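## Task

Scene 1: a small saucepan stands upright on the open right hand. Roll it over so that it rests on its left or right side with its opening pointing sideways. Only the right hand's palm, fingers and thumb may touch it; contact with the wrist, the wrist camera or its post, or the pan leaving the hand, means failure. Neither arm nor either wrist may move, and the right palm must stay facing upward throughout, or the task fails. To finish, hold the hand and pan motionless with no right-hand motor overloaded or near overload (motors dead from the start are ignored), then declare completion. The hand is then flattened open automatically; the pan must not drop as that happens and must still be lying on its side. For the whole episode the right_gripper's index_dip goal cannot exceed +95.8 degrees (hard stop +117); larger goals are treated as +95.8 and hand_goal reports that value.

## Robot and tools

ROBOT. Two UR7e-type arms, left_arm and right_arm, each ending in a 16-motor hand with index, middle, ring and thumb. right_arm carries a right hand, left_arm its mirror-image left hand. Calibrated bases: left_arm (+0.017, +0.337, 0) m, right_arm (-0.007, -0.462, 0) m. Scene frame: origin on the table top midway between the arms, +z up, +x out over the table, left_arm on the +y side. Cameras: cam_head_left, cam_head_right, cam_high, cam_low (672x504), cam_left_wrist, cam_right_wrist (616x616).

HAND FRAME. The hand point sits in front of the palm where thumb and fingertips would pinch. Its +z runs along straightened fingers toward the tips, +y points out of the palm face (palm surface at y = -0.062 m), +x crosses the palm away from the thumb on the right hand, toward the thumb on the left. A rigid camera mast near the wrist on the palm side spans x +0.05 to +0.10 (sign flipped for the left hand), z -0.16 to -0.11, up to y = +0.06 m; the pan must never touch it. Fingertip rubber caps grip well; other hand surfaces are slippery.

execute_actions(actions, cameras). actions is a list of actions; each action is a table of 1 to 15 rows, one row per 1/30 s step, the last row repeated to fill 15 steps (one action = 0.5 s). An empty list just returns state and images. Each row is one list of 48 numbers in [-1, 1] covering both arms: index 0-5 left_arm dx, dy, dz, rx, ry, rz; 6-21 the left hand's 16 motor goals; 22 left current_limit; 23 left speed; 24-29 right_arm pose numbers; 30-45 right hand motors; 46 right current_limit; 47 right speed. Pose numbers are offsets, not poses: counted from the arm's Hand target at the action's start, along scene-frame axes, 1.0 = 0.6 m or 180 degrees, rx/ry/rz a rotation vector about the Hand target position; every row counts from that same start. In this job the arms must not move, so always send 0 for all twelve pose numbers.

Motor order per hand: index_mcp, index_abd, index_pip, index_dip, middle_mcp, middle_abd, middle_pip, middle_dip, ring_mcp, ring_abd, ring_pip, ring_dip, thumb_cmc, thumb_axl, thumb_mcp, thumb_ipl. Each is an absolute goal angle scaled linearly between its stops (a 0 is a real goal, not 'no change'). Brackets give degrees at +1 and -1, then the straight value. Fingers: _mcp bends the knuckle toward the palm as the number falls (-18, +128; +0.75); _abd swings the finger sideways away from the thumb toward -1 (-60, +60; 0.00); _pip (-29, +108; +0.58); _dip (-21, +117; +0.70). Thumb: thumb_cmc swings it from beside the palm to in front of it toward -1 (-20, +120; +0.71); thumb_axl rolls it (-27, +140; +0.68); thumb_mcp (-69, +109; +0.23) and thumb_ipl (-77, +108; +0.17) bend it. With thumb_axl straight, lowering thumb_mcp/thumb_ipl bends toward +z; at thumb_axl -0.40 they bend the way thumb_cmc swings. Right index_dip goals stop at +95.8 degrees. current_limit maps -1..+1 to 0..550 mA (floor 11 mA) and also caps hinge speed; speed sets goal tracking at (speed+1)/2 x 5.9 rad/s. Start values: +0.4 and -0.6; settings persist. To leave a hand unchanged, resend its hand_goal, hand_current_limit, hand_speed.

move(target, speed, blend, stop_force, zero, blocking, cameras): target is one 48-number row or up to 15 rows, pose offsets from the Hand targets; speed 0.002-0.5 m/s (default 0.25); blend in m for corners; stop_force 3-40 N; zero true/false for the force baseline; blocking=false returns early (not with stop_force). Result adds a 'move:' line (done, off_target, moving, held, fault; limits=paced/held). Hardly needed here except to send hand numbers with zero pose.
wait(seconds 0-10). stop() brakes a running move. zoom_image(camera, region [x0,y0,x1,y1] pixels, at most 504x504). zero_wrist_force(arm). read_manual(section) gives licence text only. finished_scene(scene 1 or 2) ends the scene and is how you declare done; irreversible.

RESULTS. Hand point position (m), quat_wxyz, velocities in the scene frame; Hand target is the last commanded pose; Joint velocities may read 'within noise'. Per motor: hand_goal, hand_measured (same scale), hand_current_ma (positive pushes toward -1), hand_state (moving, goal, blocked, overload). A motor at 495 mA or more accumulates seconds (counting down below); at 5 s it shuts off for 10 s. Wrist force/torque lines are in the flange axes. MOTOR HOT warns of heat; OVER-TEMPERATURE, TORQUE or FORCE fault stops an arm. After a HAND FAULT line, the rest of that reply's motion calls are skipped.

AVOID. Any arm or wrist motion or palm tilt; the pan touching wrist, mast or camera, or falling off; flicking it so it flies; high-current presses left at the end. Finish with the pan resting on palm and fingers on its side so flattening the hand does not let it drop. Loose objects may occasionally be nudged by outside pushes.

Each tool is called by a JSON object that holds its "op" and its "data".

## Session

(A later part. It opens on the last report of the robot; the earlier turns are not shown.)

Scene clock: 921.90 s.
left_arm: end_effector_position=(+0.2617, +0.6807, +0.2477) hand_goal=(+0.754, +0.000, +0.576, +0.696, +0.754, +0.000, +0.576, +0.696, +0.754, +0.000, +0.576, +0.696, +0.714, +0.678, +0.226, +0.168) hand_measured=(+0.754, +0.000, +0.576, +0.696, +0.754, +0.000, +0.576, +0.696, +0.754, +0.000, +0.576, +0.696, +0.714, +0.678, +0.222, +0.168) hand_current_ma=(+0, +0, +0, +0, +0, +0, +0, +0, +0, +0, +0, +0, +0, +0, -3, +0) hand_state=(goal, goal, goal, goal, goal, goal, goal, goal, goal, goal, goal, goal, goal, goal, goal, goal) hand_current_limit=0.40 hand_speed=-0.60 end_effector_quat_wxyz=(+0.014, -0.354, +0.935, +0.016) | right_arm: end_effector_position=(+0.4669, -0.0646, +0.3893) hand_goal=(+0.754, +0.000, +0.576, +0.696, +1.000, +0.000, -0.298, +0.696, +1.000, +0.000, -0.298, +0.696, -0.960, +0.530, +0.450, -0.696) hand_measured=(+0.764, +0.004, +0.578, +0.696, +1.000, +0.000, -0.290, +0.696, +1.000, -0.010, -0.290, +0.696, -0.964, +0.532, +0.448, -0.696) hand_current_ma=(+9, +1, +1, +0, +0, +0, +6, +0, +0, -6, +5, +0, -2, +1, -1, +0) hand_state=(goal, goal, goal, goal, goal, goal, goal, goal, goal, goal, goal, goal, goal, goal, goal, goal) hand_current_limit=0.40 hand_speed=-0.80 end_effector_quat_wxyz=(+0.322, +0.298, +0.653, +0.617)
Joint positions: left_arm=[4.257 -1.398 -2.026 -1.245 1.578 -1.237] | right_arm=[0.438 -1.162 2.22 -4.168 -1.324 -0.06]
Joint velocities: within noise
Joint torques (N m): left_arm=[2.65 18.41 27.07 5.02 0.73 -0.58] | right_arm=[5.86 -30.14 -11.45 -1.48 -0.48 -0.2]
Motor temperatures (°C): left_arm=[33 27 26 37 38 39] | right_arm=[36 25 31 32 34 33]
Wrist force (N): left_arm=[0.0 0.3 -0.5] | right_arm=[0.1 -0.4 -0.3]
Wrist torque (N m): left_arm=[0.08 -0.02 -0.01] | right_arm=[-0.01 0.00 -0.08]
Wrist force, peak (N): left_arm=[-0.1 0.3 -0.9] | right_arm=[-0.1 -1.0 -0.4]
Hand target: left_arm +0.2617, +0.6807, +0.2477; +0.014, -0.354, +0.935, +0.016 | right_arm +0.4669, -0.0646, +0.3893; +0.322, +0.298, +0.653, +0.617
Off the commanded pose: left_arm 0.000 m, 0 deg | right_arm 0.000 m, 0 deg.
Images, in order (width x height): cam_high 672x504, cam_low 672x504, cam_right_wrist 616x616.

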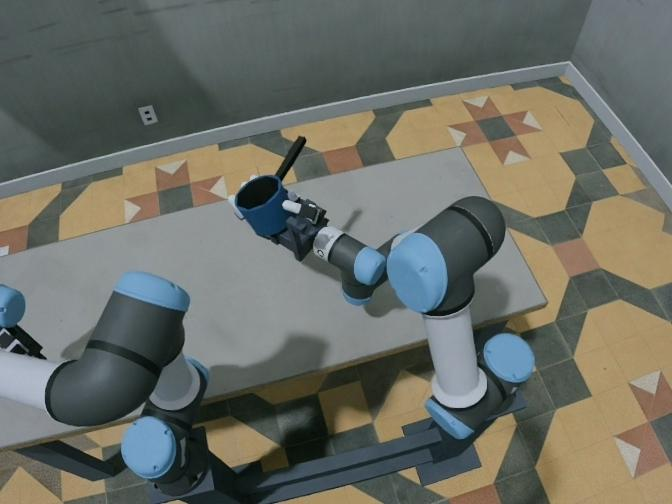

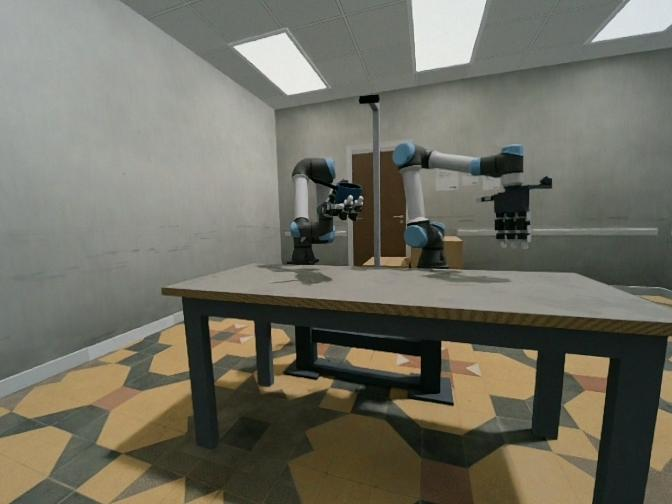

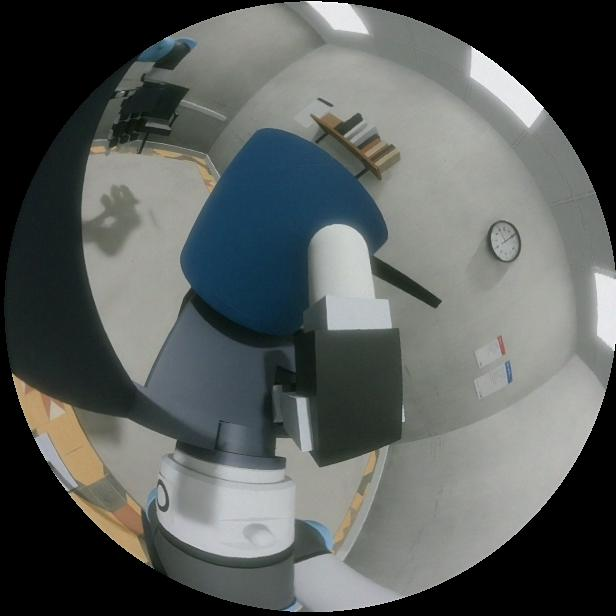

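{"op": "execute_actions", "data": {"actions": [], "cameras": ["cam_high","cam_low","cam_right_wrist"]}}

{"op": "zoom_image", "data": {"camera": "cam_high", "region": [210, 120, 350, 260]}}

{"op": "zoom_image", "data": {"camera": "cam_low", "region": [300, 160, 380, 230]}}

Scene clock: 953.83 s.
left_arm: end_effector_position=(+0.2617, +0.6807, +0.2477) hand_goal=(+0.754, +0.000, +0.576, +0.696, +0.754, +0.000, +0.576, +0.696, +0.754, +0.000, +0.576, +0.696, +0.714, +0.678, +0.226, +0.168) hand_measured=(+0.754, +0.000, +0.576, +0.696, +0.754, +0.000, +0.576, +0.696, +0.754, +0.000, +0.576, +0.696, +0.714, +0.678, +0.222, +0.168) hand_current_ma=(+0, +0, +0, +0, +0, +0, +0, +0, +0, +0, +0, +0, +0, +0, -3, +0) hand_state=(goal, goal, goal, goal, goal, goal, goal, goal, goal, goal, goal, goal, goal, goal, goal, goal) hand_current_limit=0.40 hand_speed=-0.60 end_effector_quat_wxyz=(+0.014, -0.354, +0.935, +0.016) | right_arm: end_effector_position=(+0.4669, -0.0646, +0.3893) hand_goal=(+0.754, +0.000, +0.576, +0.696, +1.000, +0.000, -0.298, +0.696, +1.000, +0.000, -0.298, +0.696, -0.960, +0.530, +0.450, -0.696) hand_measured=(+0.764, +0.004, +0.578, +0.696, +1.000, +0.000, -0.290, +0.696, +1.000, -0.010, -0.290, +0.696, -0.964, +0.532, +0.448, -0.696) hand_current_ma=(+9, +1, +1, +0, +0, +0, +6, +0, +0, -6, +5, +0, -2, +1, -1, +0) hand_state=(goal, goal, goal, goal, goal, goal, goal, goal, goal, goal, goal, goal, goal, goal, goal, goal) hand_current_limit=0.40 hand_speed=-0.80 end_effector_quat_wxyz=(+0.322, +0.298, +0.653, +0.617)
Joint positions: left_arm=[4.257 -1.398 -2.026 -1.245 1.578 -1.237] | right_arm=[0.438 -1.162 2.22 -4.168 -1.324 -0.06]
Joint velocities: within noise
Joint torques (N m): left_arm=[3.17 17.77 27.08 4.77 0.63 -0.81] | right_arm=[4.86 -29.94 -10.12 -1.38 -0.93 -0.58]
Motor temperatures (°C): left_arm=[33 27 26 37 38 39] | right_arm=[35 25 31 32 34 33]
Wrist force (N): left_arm=[0.2 0.1 -0.4] | right_arm=[-0.3 -0.3 -0.3]
Wrist torque (N m): left_arm=[0.05 -0.05 0.02] | right_arm=[0.01 0.04 -0.11]
Wrist force, peak (N): left_arm=[-0.2 0.2 -0.9] | right_arm=[-0.3 -0.9 -0.3]
Hand target: left_arm +0.2617, +0.6807, +0.2477; +0.014, -0.354, +0.935, +0.016 | right_arm +0.4669, -0.0646, +0.3893; +0.322, +0.298, +0.653, +0.617
Off the commanded pose: left_arm 0.000 m, 0 deg | right_arm 0.000 m, 0 deg.
Images, in order (width x height): cam_high 672x504, cam_low 672x504, cam_right_wrist 616x616.

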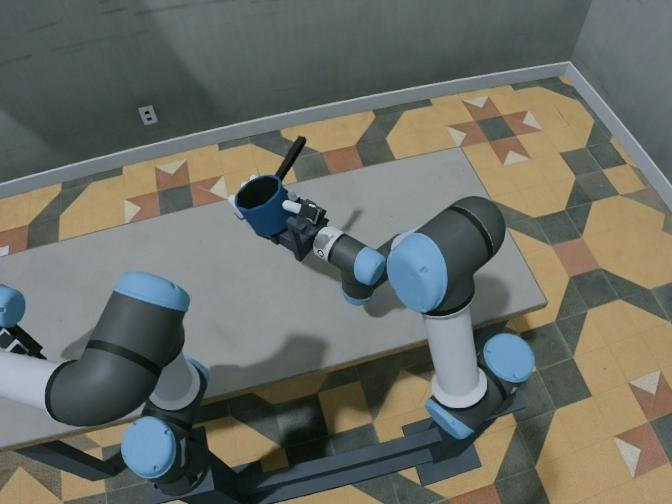

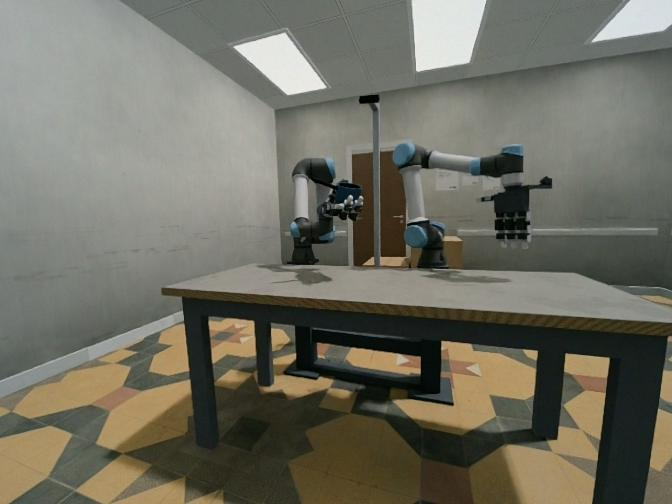

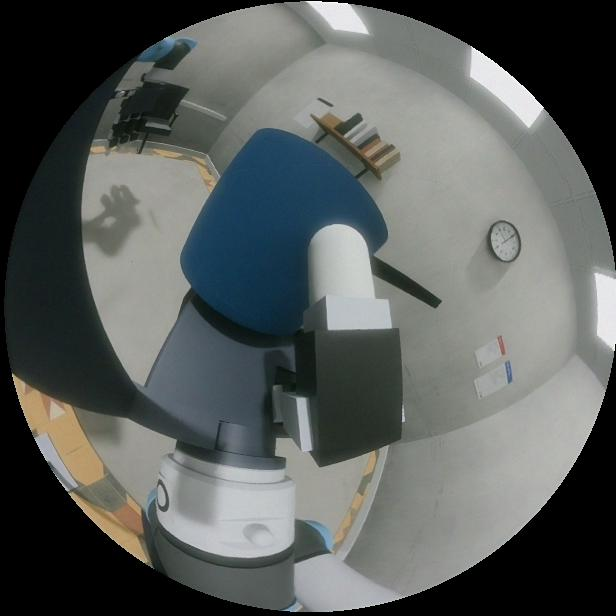

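Scaled by 3.600 from the camera's 672x504 image, which has a finer 960x720 frame.

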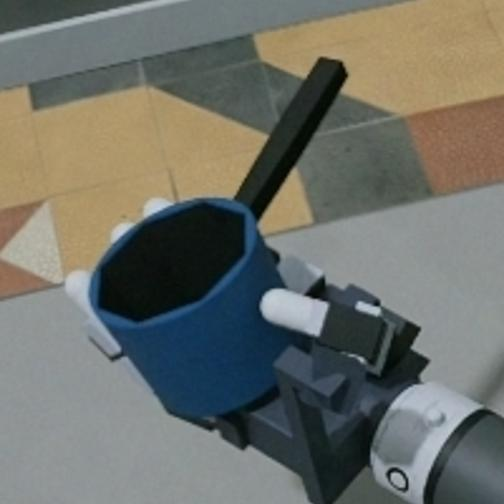

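Scaled by 6.300 from the camera's 672x504 image, which has a finer 960x720 frame.

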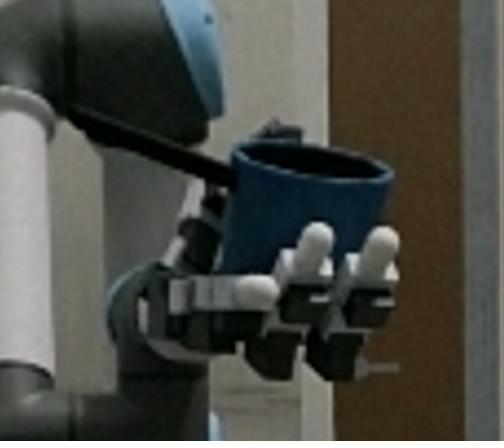

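{"op": "execute_actions", "data": {"actions": [[[0,0,0,0,0,0,0.754,0,0.576,0.696,0.754,0,0.576,0.696,0.754,0,0.576,0.696,0.714,0.678,0.226,0.168,0.4,-0.6,0,0,0,0,0,0,0.754,0,0.576,0.696,1.0,0,-0.299,0.696,1.0,0,-0.299,0.696,-0.96,0.53,0.449,-0.805,0.4,-0.9]],[[0,0,0,0,0,0,0.754,0,0.576,0.696,0.754,0,0.576,0.696,0.754,0,0.576,0.696,0.714,0.678,0.226,0.168,0.4,-0.6,0,0,0,0,0,0,0.754,0,0.576,0.696,1.0,0,-0.299,0.696,1.0,0,-0.299,0.696,-0.96,0.53,0.427,-0.805,0.4,-0.9]],[[0,0,0,0,0,0,0.754,0,0.576,0.696,0.754,0,0.576,0.696,0.754,0,0.576,0.696,0.714,0.678,0.226,0.168,0.4,-0.6,0,0,0,0,0,0,0.754,0,0.576,0.696,1.0,0,-0.299,0.696,1.0,0,-0.299,0.696,-0.96,0.53,0.39,-0.785,0.4,-0.9]]], "cameras": ["cam_right_wrist"]}}

{"op": "zoom_image", "data": {"camera": "cam_right_wrist", "region": [140, 90, 450, 430]}}

Scene clock: 1007.33 s.
left_arm: end_effector_position=(+0.2617, +0.6807, +0.2477) hand_goal=(+0.754, +0.000, +0.576, +0.696, +0.754, +0.000, +0.576, +0.696, +0.754, +0.000, +0.576, +0.696, +0.714, +0.678, +0.226, +0.168) hand_measured=(+0.754, +0.000, +0.576, +0.696, +0.754, +0.000, +0.576, +0.696, +0.754, +0.000, +0.576, +0.696, +0.714, +0.678, +0.222, +0.168) hand_current_ma=(+0, +0, +0, +0, +0, +0, +0, +0, +0, +0, +0, +0, +0, +0, -3, +0) hand_state=(goal, goal, goal, goal, goal, goal, goal, goal, goal, goal, goal, goal, goal, goal, goal, goal) hand_current_limit=0.40 hand_speed=-0.60 end_effector_quat_wxyz=(+0.014, -0.354, +0.935, +0.016) | right_arm: end_effector_position=(+0.4669, -0.0646, +0.3893) hand_goal=(+0.754, +0.000, +0.576, +0.696, +1.000, +0.000, -0.298, +0.696, +1.000, +0.000, -0.298, +0.696, -0.960, +0.530, +0.390, -0.784) hand_measured=(+0.764, +0.004, +0.578, +0.696, +1.000, +0.000, -0.290, +0.696, +1.000, -0.010, -0.290, +0.696, -0.958, +0.532, +0.426, -0.780) hand_current_ma=(+9, +1, +1, +0, +0, +0, +6, +0, +0, -6, +5, +0, +0, +1, +80, +2) hand_state=(goal, goal, goal, goal, goal, goal, goal, goal, goal, goal, goal, goal, goal, goal, blocked, goal) hand_current_limit=0.40 hand_speed=-0.90 end_effector_quat_wxyz=(+0.322, +0.298, +0.653, +0.617)
Joint positions: left_arm=[4.257 -1.398 -2.026 -1.245 1.578 -1.237] | right_arm=[0.438 -1.162 2.22 -4.168 -1.324 -0.06]
Joint velocities: within noise
Joint torques (N m): left_arm=[3.12 18.38 27.05 4.96 0.56 -0.94] | right_arm=[5.13 -30.85 -11.08 -1.56 -0.99 -0.4]
Motor temperatures (°C): left_arm=[33 27 26 37 38 39] | right_arm=[35 25 31 32 34 33]
Wrist force (N): left_arm=[-0.2 0.1 -0.4] | right_arm=[0.0 -0.3 0.0]
Wrist torque (N m): left_arm=[0.05 0.01 -0.02] | right_arm=[-0.03 -0.01 -0.08]
Wrist force, peak (N): left_arm=[-0.1 0.3 -0.9] | right_arm=[0.3 -1.0 -0.2]
Hand target: left_arm +0.2617, +0.6807, +0.2477; +0.014, -0.354, +0.935, +0.016 | right_arm +0.4669, -0.0646, +0.3893; +0.322, +0.298, +0.653, +0.617
Off the commanded pose: left_arm 0.000 m, 0 deg | right_arm 0.000 m, 0 deg.
Images, in order (width x height): cam_right_wrist 616x616.

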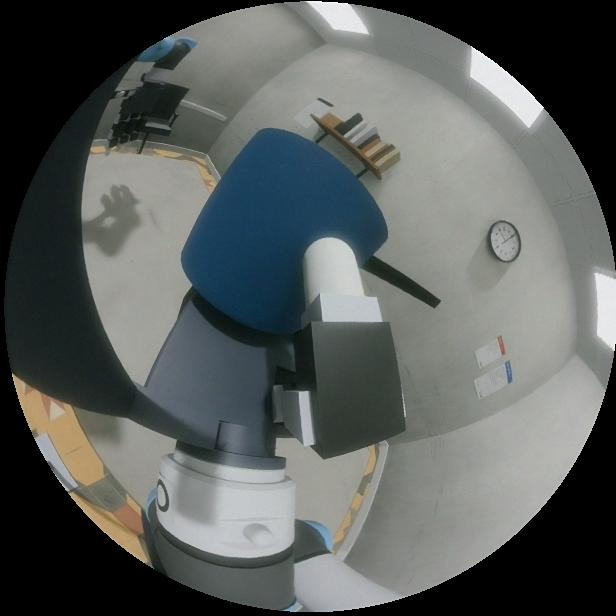

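Scaled by 1.482 from the camera's 616x616 image, which has a finer 880x880 frame.

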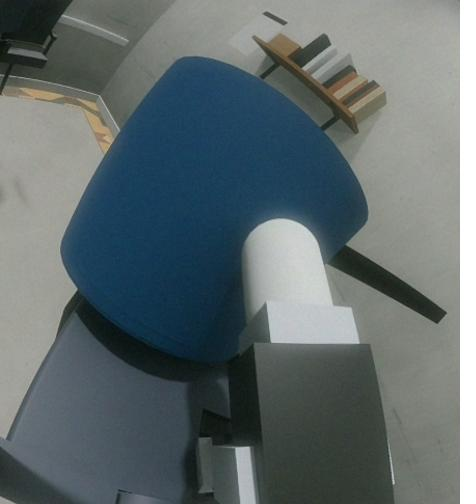

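{"op": "execute_actions", "data": {"actions": [[[0,0,0,0,0,0,0.754,0,0.576,0.696,0.754,0,0.576,0.696,0.754,0,0.576,0.696,0.714,0.678,0.226,0.168,0.4,-0.6,0,0,0,0,0,0,0.754,0,0.576,0.696,1.0,0,-0.299,0.696,1.0,0,-0.299,0.696,-0.96,0.53,0.345,-0.73,0.4,-0.94]],[[0,0,0,0,0,0,0.754,0,0.576,0.696,0.754,0,0.576,0.696,0.754,0,0.576,0.696,0.714,0.678,0.226,0.168,0.4,-0.6,0,0,0,0,0,0,0.754,0,0.576,0.696,1.0,0,-0.299,0.696,1.0,0,-0.299,0.696,-0.96,0.53,0.31,-0.67,0.4,-0.94]]], "cameras": ["cam_right_wrist"]}}

{"op": "zoom_image", "data": {"camera": "cam_right_wrist", "region": [140, 90, 450, 430]}}

Scene clock: 1019.83 s.
left_arm: end_effector_position=(+0.2617, +0.6807, +0.2477) hand_goal=(+0.754, +0.000, +0.576, +0.696, +0.754, +0.000, +0.576, +0.696, +0.754, +0.000, +0.576, +0.696, +0.714, +0.678, +0.226, +0.168) hand_measured=(+0.754, +0.000, +0.576, +0.696, +0.754, +0.000, +0.576, +0.696, +0.754, +0.000, +0.576, +0.696, +0.714, +0.678, +0.222, +0.168) hand_current_ma=(+0, +0, +0, +0, +0, +0, +0, +0, +0, +0, +0, +0, +0, +0, -3, +0) hand_state=(goal, goal, goal, goal, goal, goal, goal, goal, goal, goal, goal, goal, goal, goal, goal, goal) hand_current_limit=0.40 hand_speed=-0.60 end_effector_quat_wxyz=(+0.014, -0.354, +0.935, +0.016) | right_arm: end_effector_position=(+0.4669, -0.0646, +0.3893) hand_goal=(+0.754, +0.000, +0.576, +0.696, +1.000, +0.000, -0.298, +0.696, +1.000, +0.000, -0.298, +0.696, -0.960, +0.530, +0.310, -0.670) hand_measured=(+0.764, +0.004, +0.578, +0.696, +1.000, +0.000, -0.290, +0.696, +1.000, -0.010, -0.290, +0.696, -0.952, +0.532, +0.346, -0.666) hand_current_ma=(+9, +1, +1, +0, +0, +0, +6, +0, +0, -6, +5, +0, +5, +1, +84, +3) hand_state=(goal, goal, goal, goal, goal, goal, goal, goal, goal, goal, goal, goal, goal, goal, blocked, goal) hand_current_limit=0.40 hand_speed=-0.94 end_effector_quat_wxyz=(+0.322, +0.298, +0.653, +0.617)
Joint positions: left_arm=[4.257 -1.398 -2.026 -1.245 1.578 -1.237] | right_arm=[0.438 -1.162 2.22 -4.168 -1.324 -0.06]
Joint velocities: within noise
Joint torques (N m): left_arm=[3.02 17.92 27.11 4.89 0.36 -0.87] | right_arm=[4.38 -29.81 -11.4 -1.69 -1.06 -0.34]
Motor temperatures (°C): left_arm=[33 27 26 37 38 39] | right_arm=[35 25 31 32 34 33]
Wrist force (N): left_arm=[0.2 0.1 -0.6] | right_arm=[-0.1 -0.2 -0.2]
Wrist torque (N m): left_arm=[0.07 -0.05 0.01] | right_arm=[0.01 0.02 -0.09]
Wrist force, peak (N): left_arm=[-0.2 0.2 -0.9] | right_arm=[0.1 -0.8 -0.5]
Hand target: left_arm +0.2617, +0.6807, +0.2477; +0.014, -0.354, +0.935, +0.016 | right_arm +0.4669, -0.0646, +0.3893; +0.322, +0.298, +0.653, +0.617
Off the commanded pose: left_arm 0.000 m, 0 deg | right_arm 0.000 m, 0 deg.
Images, in order (width x height): cam_right_wrist 616x616.

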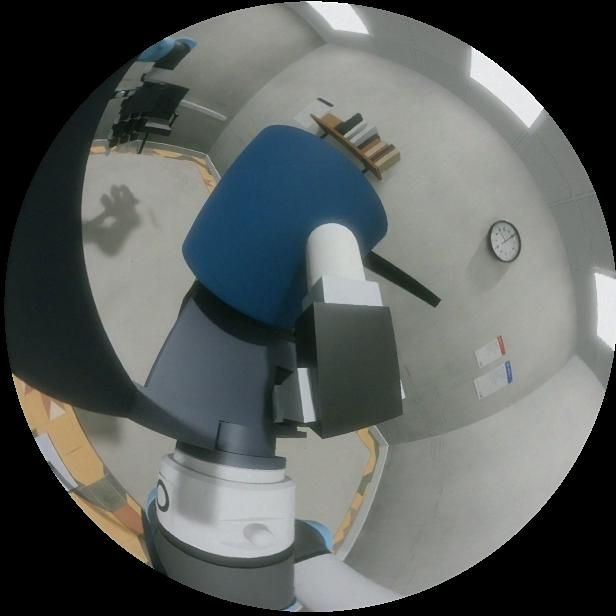

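Scaled by 1.482 from the camera's 616x616 image, which has a finer 880x880 frame.

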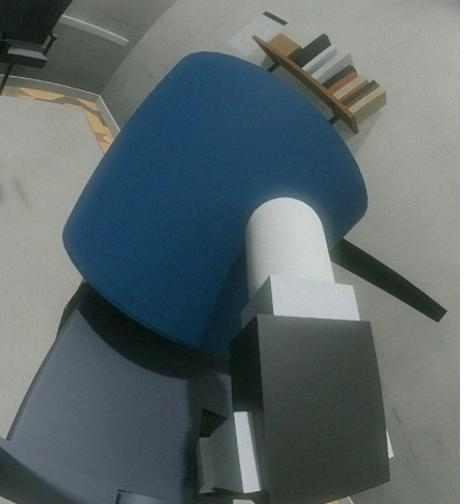

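{"op": "execute_actions", "data": {"actions": [[[0,0,0,0,0,0,0.754,0,0.576,0.696,0.754,0,0.576,0.696,0.754,0,0.576,0.696,0.714,0.678,0.226,0.168,0.4,-0.6,0,0,0,0,0,0,0.754,0,0.576,0.696,1.0,0,-0.299,0.696,1.0,0,-0.299,0.696,-0.96,0.53,0.27,-0.61,0.4,-0.94]],[[0,0,0,0,0,0,0.754,0,0.576,0.696,0.754,0,0.576,0.696,0.754,0,0.576,0.696,0.714,0.678,0.226,0.168,0.4,-0.6,0,0,0,0,0,0,0.754,0,0.576,0.696,1.0,0,-0.299,0.696,1.0,0,-0.299,0.696,-0.96,0.53,0.23,-0.55,0.4,-0.94]]], "cameras": ["cam_right_wrist"]}}

{"op": "zoom_image", "data": {"camera": "cam_right_wrist", "region": [140, 90, 450, 430]}}

Scene clock: 1030.80 s.
left_arm: end_effector_position=(+0.2617, +0.6807, +0.2477) hand_goal=(+0.754, +0.000, +0.576, +0.696, +0.754, +0.000, +0.576, +0.696, +0.754, +0.000, +0.576, +0.696, +0.714, +0.678, +0.226, +0.168) hand_measured=(+0.754, +0.000, +0.576, +0.696, +0.754, +0.000, +0.576, +0.696, +0.754, +0.000, +0.576, +0.696, +0.714, +0.678, +0.222, +0.168) hand_current_ma=(+0, +0, +0, +0, +0, +0, +0, +0, +0, +0, +0, +0, +0, +0, -3, +0) hand_state=(goal, goal, goal, goal, goal, goal, goal, goal, goal, goal, goal, goal, goal, goal, goal, goal) hand_current_limit=0.40 hand_speed=-0.60 end_effector_quat_wxyz=(+0.014, -0.354, +0.935, +0.016) | right_arm: end_effector_position=(+0.4669, -0.0646, +0.3893) hand_goal=(+0.754, +0.000, +0.576, +0.696, +1.000, +0.000, -0.298, +0.696, +1.000, +0.000, -0.298, +0.696, -0.960, +0.530, +0.230, -0.550) hand_measured=(+0.764, +0.004, +0.578, +0.696, +1.000, +0.000, -0.290, +0.696, +1.000, -0.010, -0.290, +0.696, -0.952, +0.532, +0.258, -0.548) hand_current_ma=(+9, +1, +1, +0, +0, +0, +6, +0, +0, -6, +5, +0, +5, +1, +57, +1) hand_state=(goal, goal, goal, goal, goal, goal, goal, goal, goal, goal, goal, goal, goal, goal, blocked, goal) hand_current_limit=0.40 hand_speed=-0.94 end_effector_quat_wxyz=(+0.322, +0.298, +0.653, +0.617)
Joint positions: left_arm=[4.257 -1.398 -2.026 -1.245 1.578 -1.237] | right_arm=[0.438 -1.162 2.22 -4.168 -1.324 -0.06]
Joint velocities: within noise
Joint torques (N m): left_arm=[2.99 17.21 27.22 4.91 0.49 -0.89] | right_arm=[5.1 -30.4 -11.48 -1.72 -1.02 -0.35]
Motor temperatures (°C): left_arm=[32 27 26 37 38 39] | right_arm=[35 25 31 32 34 33]
Wrist force (N): left_arm=[-0.1 0.3 -0.5] | right_arm=[-0.2 -0.1 -0.2]
Wrist torque (N m): left_arm=[0.08 -0.01 -0.01] | right_arm=[0.05 0.02 -0.10]
Wrist force, peak (N): left_arm=[0.0 0.1 -0.8] | right_arm=[-0.6 -0.7 0.0]
Hand target: left_arm +0.2617, +0.6807, +0.2477; +0.014, -0.354, +0.935, +0.016 | right_arm +0.4669, -0.0646, +0.3893; +0.322, +0.298, +0.653, +0.617
Off the commanded pose: left_arm 0.000 m, 0 deg | right_arm 0.000 m, 0 deg.
Images, in order (width x height): cam_right_wrist 616x616.

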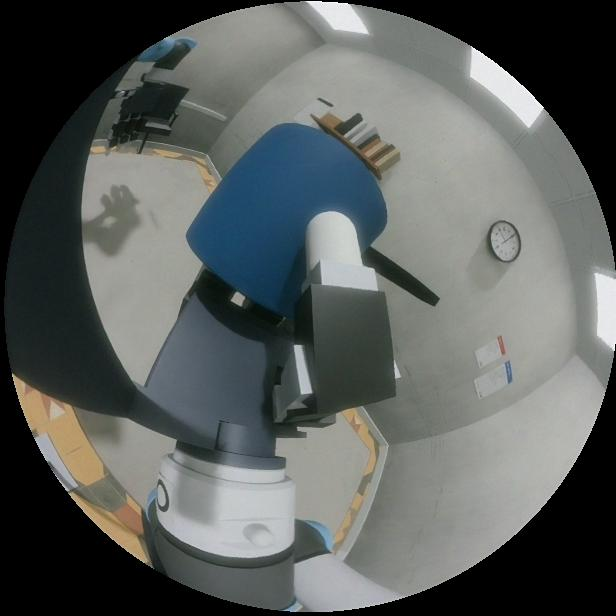

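Scaled by 1.482 from the camera's 616x616 image, which has a finer 880x880 frame.

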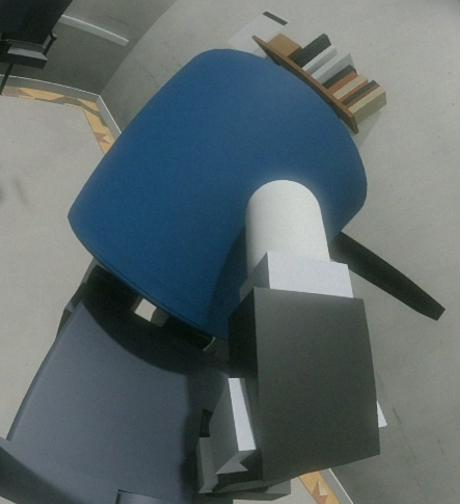

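{"op": "execute_actions", "data": {"actions": [], "cameras": ["cam_high"]}}

{"op": "zoom_image", "data": {"camera": "cam_high", "region": [210, 120, 350, 260]}}

Scene clock: 1036.00 s.
left_arm: end_effector_position=(+0.2617, +0.6807, +0.2477) hand_goal=(+0.754, +0.000, +0.576, +0.696, +0.754, +0.000, +0.576, +0.696, +0.754, +0.000, +0.576, +0.696, +0.714, +0.678, +0.226, +0.168) hand_measured=(+0.754, +0.000, +0.576, +0.696, +0.754, +0.000, +0.576, +0.696, +0.754, +0.000, +0.576, +0.696, +0.714, +0.678, +0.222, +0.168) hand_current_ma=(+0, +0, +0, +0, +0, +0, +0, +0, +0, +0, +0, +0, +0, +0, -3, +0) hand_state=(goal, goal, goal, goal, goal, goal, goal, goal, goal, goal, goal, goal, goal, goal, goal, goal) hand_current_limit=0.40 hand_speed=-0.60 end_effector_quat_wxyz=(+0.014, -0.354, +0.935, +0.016) | right_arm: end_effector_position=(+0.4669, -0.0646, +0.3893) hand_goal=(+0.754, +0.000, +0.576, +0.696, +1.000, +0.000, -0.298, +0.696, +1.000, +0.000, -0.298, +0.696, -0.960, +0.530, +0.230, -0.550) hand_measured=(+0.764, +0.004, +0.578, +0.696, +1.000, +0.000, -0.290, +0.696, +1.000, -0.010, -0.290, +0.696, -0.952, +0.532, +0.258, -0.548) hand_current_ma=(+9, +1, +1, +0, +0, +0, +6, +0, +0, -6, +5, +0, +5, +1, +57, +1) hand_state=(goal, goal, goal, goal, goal, goal, goal, goal, goal, goal, goal, goal, goal, goal, blocked, goal) hand_current_limit=0.40 hand_speed=-0.94 end_effector_quat_wxyz=(+0.322, +0.298, +0.653, +0.617)
Joint positions: left_arm=[4.257 -1.398 -2.026 -1.245 1.578 -1.237] | right_arm=[0.438 -1.162 2.22 -4.168 -1.324 -0.06]
Joint velocities: within noise
Joint torques (N m): left_arm=[2.69 17.8 25.66 4.93 0.45 -0.95] | right_arm=[6.19 -31.67 -11.47 -1.85 -0.93 -0.22]
Motor temperatures (°C): left_arm=[32 27 26 37 38 39] | right_arm=[35 25 31 32 34 33]
Wrist force (N): left_arm=[0.0 -0.1 -0.5] | right_arm=[0.1 -0.4 -0.4]
Wrist torque (N m): left_arm=[0.04 -0.02 0.00] | right_arm=[0.02 -0.01 -0.09]
Wrist force, peak (N): left_arm=[0.0 0.4 -0.8] | right_arm=[0.1 -1.0 -0.1]
Hand target: left_arm +0.2617, +0.6807, +0.2477; +0.014, -0.354, +0.935, +0.016 | right_arm +0.4669, -0.0646, +0.3893; +0.322, +0.298, +0.653, +0.617
Off the commanded pose: left_arm 0.000 m, 0 deg | right_arm 0.000 m, 0 deg.
Images, in order (width x height): cam_high 672x504.

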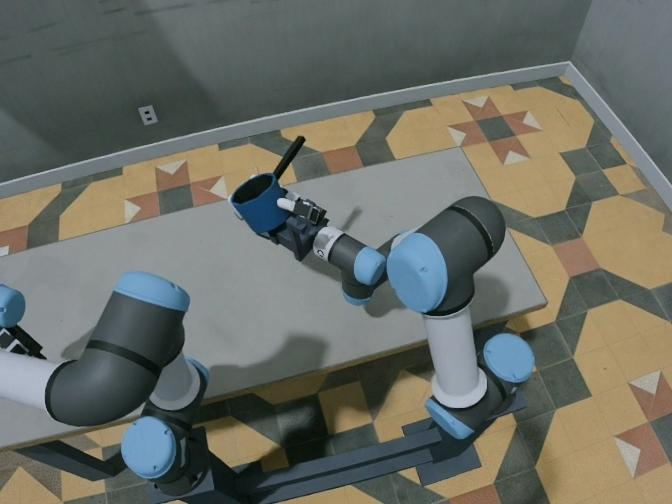

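Scaled by 3.600 from the camera's 672x504 image, which has a finer 960x720 frame.

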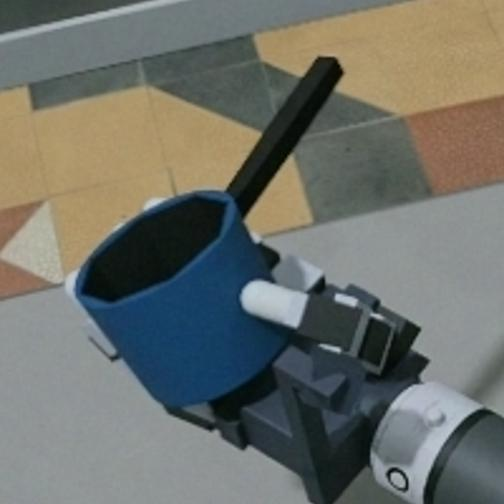

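{"op": "execute_actions", "data": {"actions": [[[0,0,0,0,0,0,0.754,0,0.576,0.696,0.754,0,0.576,0.696,0.754,0,0.576,0.696,0.714,0.678,0.226,0.168,0.4,-0.6,0,0,0,0,0,0,0.754,0,0.576,0.696,1.0,0,-0.299,0.696,1.0,0,-0.299,0.696,-0.96,0.53,0.18,-0.475,0.4,-0.94]],[[0,0,0,0,0,0,0.754,0,0.576,0.696,0.754,0,0.576,0.696,0.754,0,0.576,0.696,0.714,0.678,0.226,0.168,0.4,-0.6,0,0,0,0,0,0,0.754,0,0.576,0.696,1.0,0,-0.299,0.696,1.0,0,-0.299,0.696,-0.96,0.53,0.135,-0.405,0.4,-0.94]]], "cameras": ["cam_right_wrist"]}}

{"op": "zoom_image", "data": {"camera": "cam_right_wrist", "region": [140, 90, 450, 430]}}

Scene clock: 1051.63 s.
left_arm: end_effector_position=(+0.2617, +0.6807, +0.2477) hand_goal=(+0.754, +0.000, +0.576, +0.696, +0.754, +0.000, +0.576, +0.696, +0.754, +0.000, +0.576, +0.696, +0.714, +0.678, +0.226, +0.168) hand_measured=(+0.754, +0.000, +0.576, +0.696, +0.754, +0.000, +0.576, +0.696, +0.754, +0.000, +0.576, +0.696, +0.714, +0.678, +0.222, +0.168) hand_current_ma=(+0, +0, +0, +0, +0, +0, +0, +0, +0, +0, +0, +0, +0, +0, -3, +0) hand_state=(goal, goal, goal, goal, goal, goal, goal, goal, goal, goal, goal, goal, goal, goal, goal, goal) hand_current_limit=0.40 hand_speed=-0.60 end_effector_quat_wxyz=(+0.014, -0.354, +0.935, +0.016) | right_arm: end_effector_position=(+0.4669, -0.0646, +0.3893) hand_goal=(+0.754, +0.000, +0.576, +0.696, +1.000, +0.000, -0.298, +0.696, +1.000, +0.000, -0.298, +0.696, -0.960, +0.530, +0.136, -0.404) hand_measured=(+0.764, +0.004, +0.578, +0.696, +1.000, +0.000, -0.290, +0.696, +1.000, -0.010, -0.290, +0.696, -0.950, +0.532, +0.164, -0.400) hand_current_ma=(+9, +1, +1, +0, +0, +0, +6, +0, +0, -6, +5, +0, +7, +1, +58, +2) hand_state=(goal, goal, goal, goal, goal, goal, goal, goal, goal, goal, goal, goal, goal, goal, blocked, goal) hand_current_limit=0.40 hand_speed=-0.94 end_effector_quat_wxyz=(+0.322, +0.298, +0.653, +0.617)
Joint positions: left_arm=[4.257 -1.398 -2.026 -1.245 1.578 -1.237] | right_arm=[0.438 -1.162 2.22 -4.168 -1.324 -0.06]
Joint velocities: within noise
Joint torques (N m): left_arm=[2.97 18.25 26.55 4.77 0.32 -1.02] | right_arm=[5.08 -31.48 -12.44 -1.78 -0.88 -0.38]
Motor temperatures (°C): left_arm=[32 27 26 37 38 39] | right_arm=[35 25 31 32 34 33]
Wrist force (N): left_arm=[-0.2 0.1 -0.4] | right_arm=[-0.1 -0.5 -0.1]
Wrist torque (N m): left_arm=[0.05 0.00 -0.01] | right_arm=[0.00 0.00 -0.10]
Wrist force, peak (N): left_arm=[-0.2 0.2 -0.8] | right_arm=[-0.5 -0.4 -0.6]
Hand target: left_arm +0.2617, +0.6807, +0.2477; +0.014, -0.354, +0.935, +0.016 | right_arm +0.4669, -0.0646, +0.3893; +0.322, +0.298, +0.653, +0.617
Off the commanded pose: left_arm 0.000 m, 0 deg | right_arm 0.000 m, 0 deg.
Images, in order (width x height): cam_right_wrist 616x616.

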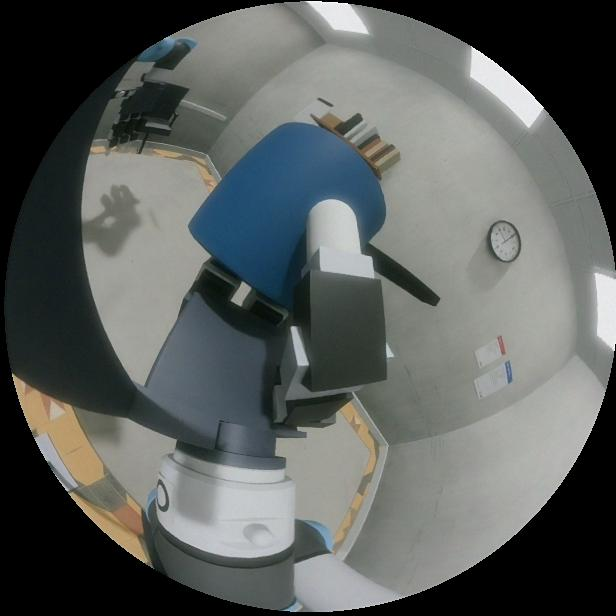

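Scaled by 1.482 from the camera's 616x616 image, which has a finer 880x880 frame.

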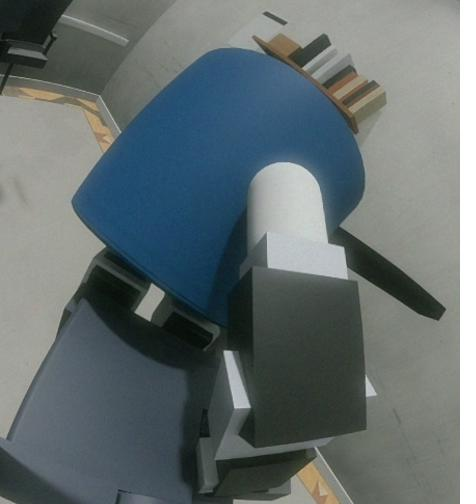

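{"op": "execute_actions", "data": {"actions": [[[0,0,0,0,0,0,0.754,0,0.576,0.696,0.754,0,0.576,0.696,0.754,0,0.576,0.696,0.714,0.678,0.226,0.168,0.4,-0.6,0,0,0,0,0,0,0.754,0,0.576,0.696,1.0,0,-0.299,0.696,1.0,0,-0.299,0.696,-0.96,0.53,0.095,-0.34,0.4,-0.94]],[[0,0,0,0,0,0,0.754,0,0.576,0.696,0.754,0,0.576,0.696,0.754,0,0.576,0.696,0.714,0.678,0.226,0.168,0.4,-0.6,0,0,0,0,0,0,0.754,0,0.576,0.696,1.0,0,-0.299,0.696,1.0,0,-0.299,0.696,-0.96,0.53,0.056,-0.276,0.4,-0.94]]], "cameras": ["cam_right_wrist","cam_high"]}}

{"op": "zoom_image", "data": {"camera": "cam_right_wrist", "region": [140, 90, 450, 430]}}

{"op": "zoom_image", "data": {"camera": "cam_high", "region": [210, 120, 350, 260]}}

Scene clock: 1059.37 s.
left_arm: end_effector_position=(+0.2617, +0.6807, +0.2477) hand_goal=(+0.754, +0.000, +0.576, +0.696, +0.754, +0.000, +0.576, +0.696, +0.754, +0.000, +0.576, +0.696, +0.714, +0.678, +0.226, +0.168) hand_measured=(+0.754, +0.000, +0.576, +0.696, +0.754, +0.000, +0.576, +0.696, +0.754, +0.000, +0.576, +0.696, +0.714, +0.678, +0.222, +0.168) hand_current_ma=(+0, +0, +0, +0, +0, +0, +0, +0, +0, +0, +0, +0, +0, +0, -3, +0) hand_state=(goal, goal, goal, goal, goal, goal, goal, goal, goal, goal, goal, goal, goal, goal, goal, goal) hand_current_limit=0.40 hand_speed=-0.60 end_effector_quat_wxyz=(+0.014, -0.354, +0.935, +0.016) | right_arm: end_effector_position=(+0.4669, -0.0646, +0.3893) hand_goal=(+0.754, +0.000, +0.576, +0.696, +1.000, +0.000, -0.298, +0.696, +1.000, +0.000, -0.298, +0.696, -0.960, +0.530, +0.056, -0.276) hand_measured=(+0.764, +0.004, +0.578, +0.696, +1.000, +0.000, -0.290, +0.696, +1.000, -0.010, -0.290, +0.696, -0.950, +0.532, +0.086, -0.272) hand_current_ma=(+9, +1, +1, +0, +0, +0, +6, +0, +0, -6, +5, +0, +7, +1, +59, +3) hand_state=(goal, goal, goal, goal, goal, goal, goal, goal, goal, goal, goal, goal, goal, goal, blocked, goal) hand_current_limit=0.40 hand_speed=-0.94 end_effector_quat_wxyz=(+0.322, +0.298, +0.653, +0.617)
Joint positions: left_arm=[4.257 -1.398 -2.026 -1.245 1.578 -1.237] | right_arm=[0.438 -1.162 2.22 -4.168 -1.324 -0.06]
Joint velocities: within noise
Joint torques (N m): left_arm=[2.67 18.2 25.64 4.84 0.41 -0.86] | right_arm=[4.78 -31.83 -12.28 -1.83 -0.95 -0.16]
Motor temperatures (°C): left_arm=[32 27 26 37 38 39] | right_arm=[35 25 31 32 34 33]
Wrist force (N): left_arm=[0.0 0.2 -0.7] | right_arm=[0.0 -0.2 0.2]
Wrist torque (N m): left_arm=[0.09 -0.04 0.00] | right_arm=[0.02 0.00 -0.10]
Wrist force, peak (N): left_arm=[0.1 0.3 -0.8] | right_arm=[-0.6 -0.8 0.1]
Hand target: left_arm +0.2617, +0.6807, +0.2477; +0.014, -0.354, +0.935, +0.016 | right_arm +0.4669, -0.0646, +0.3893; +0.322, +0.298, +0.653, +0.617
Off the commanded pose: left_arm 0.000 m, 0 deg | right_arm 0.000 m, 0 deg.
Images, in order (width x height): cam_high 672x504, cam_right_wrist 616x616.

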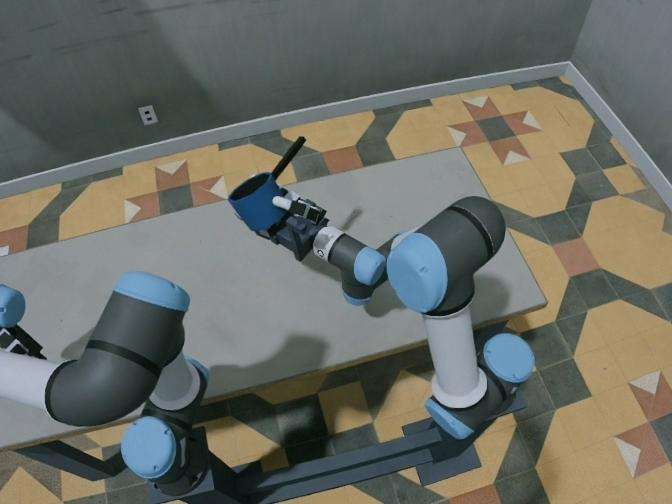

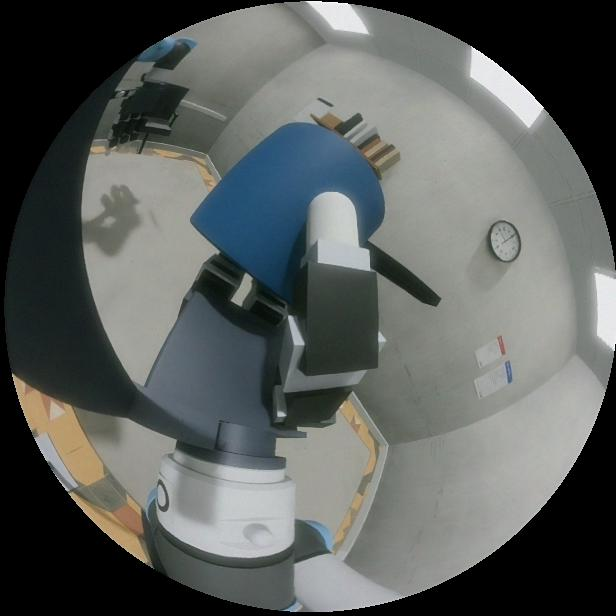

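Scaled by 1.482 from the camera's 616x616 image, which has a finer 880x880 frame.

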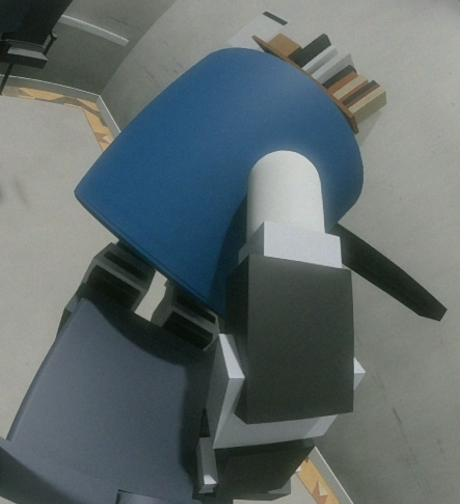

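Scaled by 3.600 from the camera's 672x504 image, which has a finer 960x720 frame.

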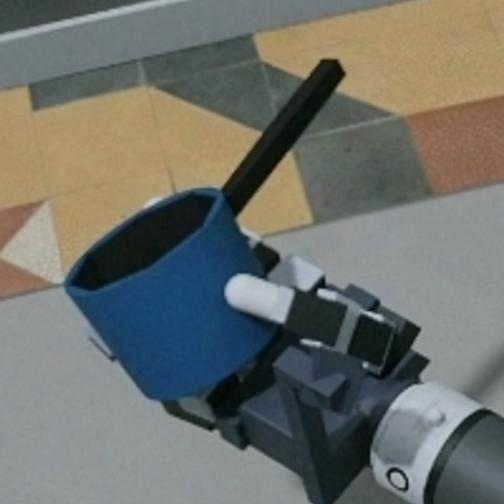

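{"op": "execute_actions", "data": {"actions": [[[0,0,0,0,0,0,0.754,0,0.576,0.696,0.754,0,0.576,0.696,0.754,0,0.576,0.696,0.714,0.678,0.226,0.168,0.4,-0.6,0,0,0,0,0,0,0.754,0,0.576,0.696,1.0,0,-0.299,0.696,1.0,0,-0.299,0.696,-0.96,0.53,0.01,-0.2,0.4,-0.94]],[[0,0,0,0,0,0,0.754,0,0.576,0.696,0.754,0,0.576,0.696,0.754,0,0.576,0.696,0.714,0.678,0.226,0.168,0.4,-0.6,0,0,0,0,0,0,0.754,0,0.576,0.696,1.0,0,-0.299,0.696,1.0,0,-0.299,0.696,-0.96,0.53,-0.03,-0.135,0.4,-0.94]]], "cameras": ["cam_right_wrist","cam_high"]}}

{"op": "zoom_image", "data": {"camera": "cam_right_wrist", "region": [140, 90, 450, 430]}}

{"op": "zoom_image", "data": {"camera": "cam_high", "region": [210, 120, 350, 260]}}

Scene clock: 1092.00 s.
left_arm: end_effector_position=(+0.2617, +0.6807, +0.2477) hand_goal=(+0.754, +0.000, +0.576, +0.696, +0.754, +0.000, +0.576, +0.696, +0.754, +0.000, +0.576, +0.696, +0.714, +0.678, +0.226, +0.168) hand_measured=(+0.754, +0.000, +0.576, +0.696, +0.754, +0.000, +0.576, +0.696, +0.754, +0.000, +0.576, +0.696, +0.714, +0.678, +0.222, +0.168) hand_current_ma=(+0, +0, +0, +0, +0, +0, +0, +0, +0, +0, +0, +0, +0, +0, -3, +0) hand_state=(goal, goal, goal, goal, goal, goal, goal, goal, goal, goal, goal, goal, goal, goal, goal, goal) hand_current_limit=0.40 hand_speed=-0.60 end_effector_quat_wxyz=(+0.014, -0.354, +0.935, +0.016) | right_arm: end_effector_position=(+0.4669, -0.0646, +0.3893) hand_goal=(+0.754, +0.000, +0.576, +0.696, +1.000, +0.000, -0.298, +0.696, +1.000, +0.000, -0.298, +0.696, -0.960, +0.530, -0.030, -0.134) hand_measured=(+0.764, +0.004, +0.578, +0.696, +1.000, +0.000, -0.290, +0.696, +1.000, -0.010, -0.290, +0.696, -0.950, +0.532, -0.002, -0.130) hand_current_ma=(+9, +1, +1, +0, +0, +0, +6, +0, +0, -6, +5, +0, +8, +1, +58, +3) hand_state=(goal, goal, goal, goal, goal, goal, goal, goal, goal, goal, goal, goal, goal, goal, blocked, goal) hand_current_limit=0.40 hand_speed=-0.94 end_effector_quat_wxyz=(+0.322, +0.298, +0.653, +0.617)
Joint positions: left_arm=[4.257 -1.398 -2.026 -1.245 1.578 -1.237] | right_arm=[0.438 -1.162 2.22 -4.168 -1.324 -0.06]
Joint velocities: within noise
Joint torques (N m): left_arm=[2.9 17.73 26.89 4.87 0.18 -1.05] | right_arm=[4.69 -31.51 -11.62 -1.9 -0.46 -0.27]
Motor temperatures (°C): left_arm=[32 27 26 37 38 39] | right_arm=[35 25 31 32 34 33]
Wrist force (N): left_arm=[0.0 0.1 -0.6] | right_arm=[0.0 -0.2 0.4]
Wrist torque (N m): left_arm=[0.06 -0.03 0.00] | right_arm=[-0.01 -0.02 -0.10]
Wrist force, peak (N): left_arm=[-0.1 0.1 -0.9] | right_arm=[0.0 -0.7 -0.5]
Hand target: left_arm +0.2617, +0.6807, +0.2477; +0.014, -0.354, +0.935, +0.016 | right_arm +0.4669, -0.0646, +0.3893; +0.322, +0.298, +0.653, +0.617
Off the commanded pose: left_arm 0.000 m, 0 deg | right_arm 0.000 m, 0 deg.
Images, in order (width x height): cam_high 672x504, cam_right_wrist 616x616.

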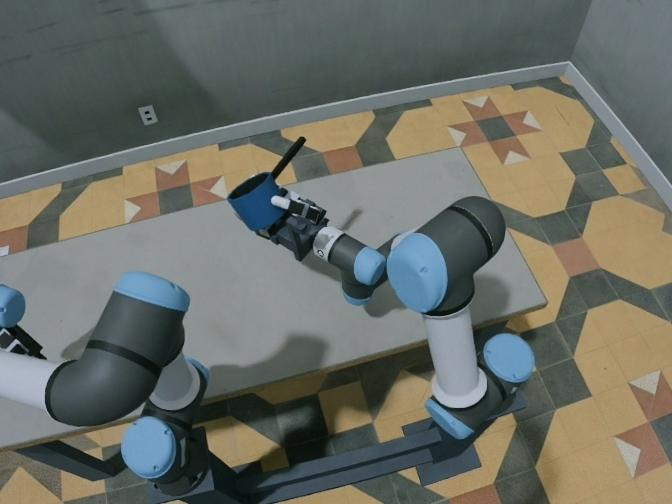

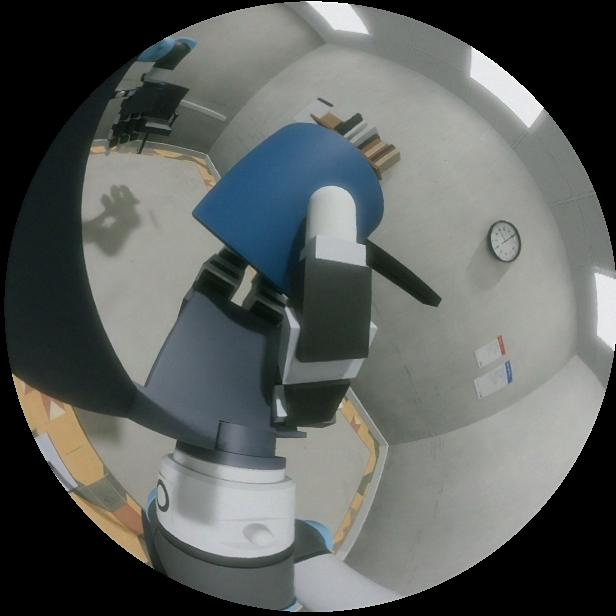

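Scaled by 1.482 from the camera's 616x616 image, which has a finer 880x880 frame.

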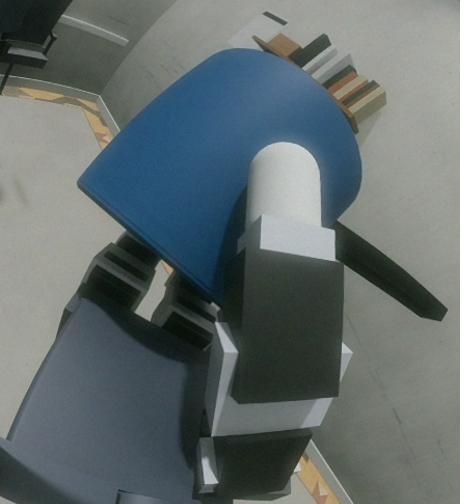

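Scaled by 3.600 from the camera's 672x504 image, which has a finer 960x720 frame.

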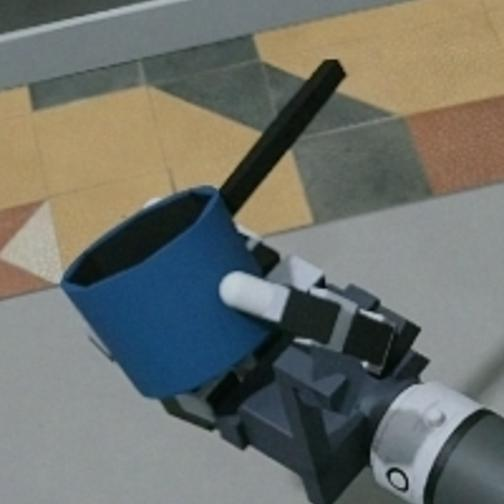

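{"op": "execute_actions", "data": {"actions": [[[0,0,0,0,0,0,0.754,0,0.576,0.696,0.754,0,0.576,0.696,0.754,0,0.576,0.696,0.714,0.678,0.226,0.168,0.4,-0.6,0,0,0,0,0,0,0.754,0,0.576,0.696,1.0,0,-0.299,0.696,1.0,0,-0.299,0.696,-0.96,0.53,0.04,-0.17,0.4,-0.94]],[[0,0,0,0,0,0,0.754,0,0.576,0.696,0.754,0,0.576,0.696,0.754,0,0.576,0.696,0.714,0.678,0.226,0.168,0.4,-0.6,0,0,0,0,0,0,0.754,0,0.576,0.696,1.0,0,-0.299,0.696,1.0,0,-0.299,0.696,-0.96,0.53,0.09,-0.24,0.4,-0.94]],[[0,0,0,0,0,0,0.754,0,0.576,0.696,0.754,0,0.576,0.696,0.754,0,0.576,0.696,0.714,0.678,0.226,0.168,0.4,-0.6,0,0,0,0,0,0,0.754,0,0.576,0.696,1.0,0,-0.299,0.696,1.0,0,-0.299,0.696,-0.96,0.53,0.14,-0.30,0.4,-0.94]]], "cameras": ["cam_right_wrist"]}}

{"op": "zoom_image", "data": {"camera": "cam_right_wrist", "region": [140, 90, 450, 430]}}

Scene clock: 1107.73 s.
left_arm: end_effector_position=(+0.2617, +0.6807, +0.2477) hand_goal=(+0.754, +0.000, +0.576, +0.696, +0.754, +0.000, +0.576, +0.696, +0.754, +0.000, +0.576, +0.696, +0.714, +0.678, +0.226, +0.168) hand_measured=(+0.754, +0.000, +0.576, +0.696, +0.754, +0.000, +0.576, +0.696, +0.754, +0.000, +0.576, +0.696, +0.714, +0.678, +0.222, +0.168) hand_current_ma=(+0, +0, +0, +0, +0, +0, +0, +0, +0, +0, +0, +0, +0, +0, -3, +0) hand_state=(goal, goal, goal, goal, goal, goal, goal, goal, goal, goal, goal, goal, goal, goal, goal, goal) hand_current_limit=0.40 hand_speed=-0.60 end_effector_quat_wxyz=(+0.014, -0.354, +0.935, +0.016) | right_arm: end_effector_position=(+0.4669, -0.0646, +0.3893) hand_goal=(+0.754, +0.000, +0.576, +0.696, +1.000, +0.000, -0.298, +0.696, +1.000, +0.000, -0.298, +0.696, -0.960, +0.530, +0.140, -0.300) hand_measured=(+0.764, +0.004, +0.578, +0.696, +1.000, +0.000, -0.290, +0.696, +1.000, -0.010, -0.290, +0.696, -0.964, +0.530, +0.146, -0.288) hand_current_ma=(+9, +1, +1, +0, +0, +0, +6, +0, +0, -6, +5, +0, -2, +0, +7, +14) hand_state=(goal, goal, goal, goal, goal, goal, goal, goal, goal, goal, goal, goal, goal, goal, goal, goal) hand_current_limit=0.40 hand_speed=-0.94 end_effector_quat_wxyz=(+0.322, +0.298, +0.653, +0.617)
Joint positions: left_arm=[4.257 -1.398 -2.026 -1.245 1.578 -1.237] | right_arm=[0.438 -1.162 2.22 -4.168 -1.324 -0.06]
Joint velocities: within noise
Joint torques (N m): left_arm=[2.63 17.55 27.74 4.84 0.21 -1.16] | right_arm=[4.5 -32.04 -11.72 -1.94 -0.33 -0.19]
Motor temperatures (°C): left_arm=[32 27 26 37 38 38] | right_arm=[35 25 31 32 34 33]
Wrist force (N): left_arm=[0.0 0.4 -0.5] | right_arm=[0.1 -0.5 -0.2]
Wrist torque (N m): left_arm=[0.10 -0.03 -0.01] | right_arm=[0.00 -0.02 -0.09]
Wrist force, peak (N): left_arm=[-0.2 0.4 -0.8] | right_arm=[0.4 -0.7 -0.8]
Hand target: left_arm +0.2617, +0.6807, +0.2477; +0.014, -0.354, +0.935, +0.016 | right_arm +0.4669, -0.0646, +0.3893; +0.322, +0.298, +0.653, +0.617
Off the commanded pose: left_arm 0.000 m, 0 deg | right_arm 0.000 m, 0 deg.
Images, in order (width x height): cam_right_wrist 616x616.

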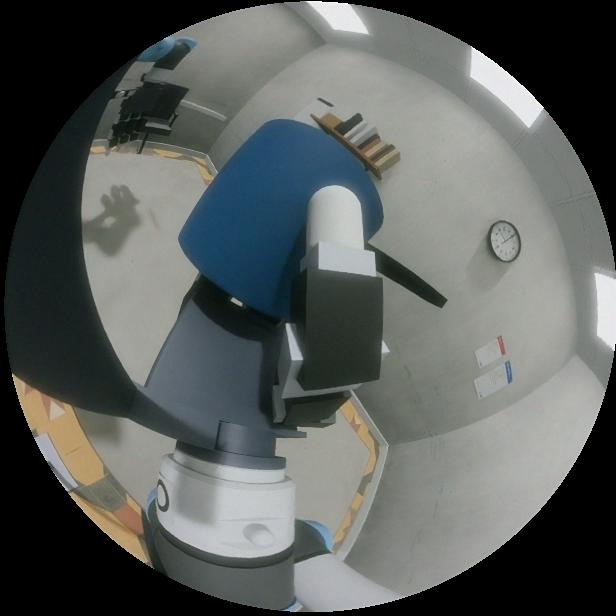

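Scaled by 1.482 from the camera's 616x616 image, which has a finer 880x880 frame.

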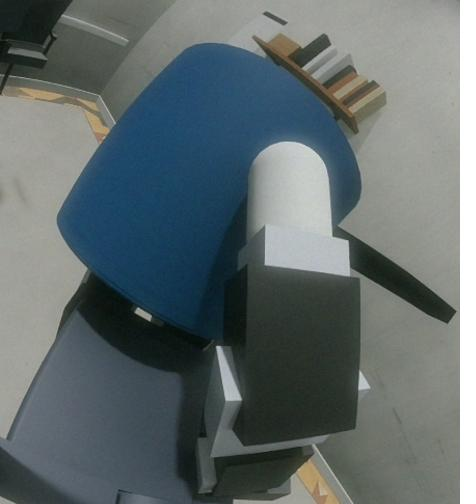

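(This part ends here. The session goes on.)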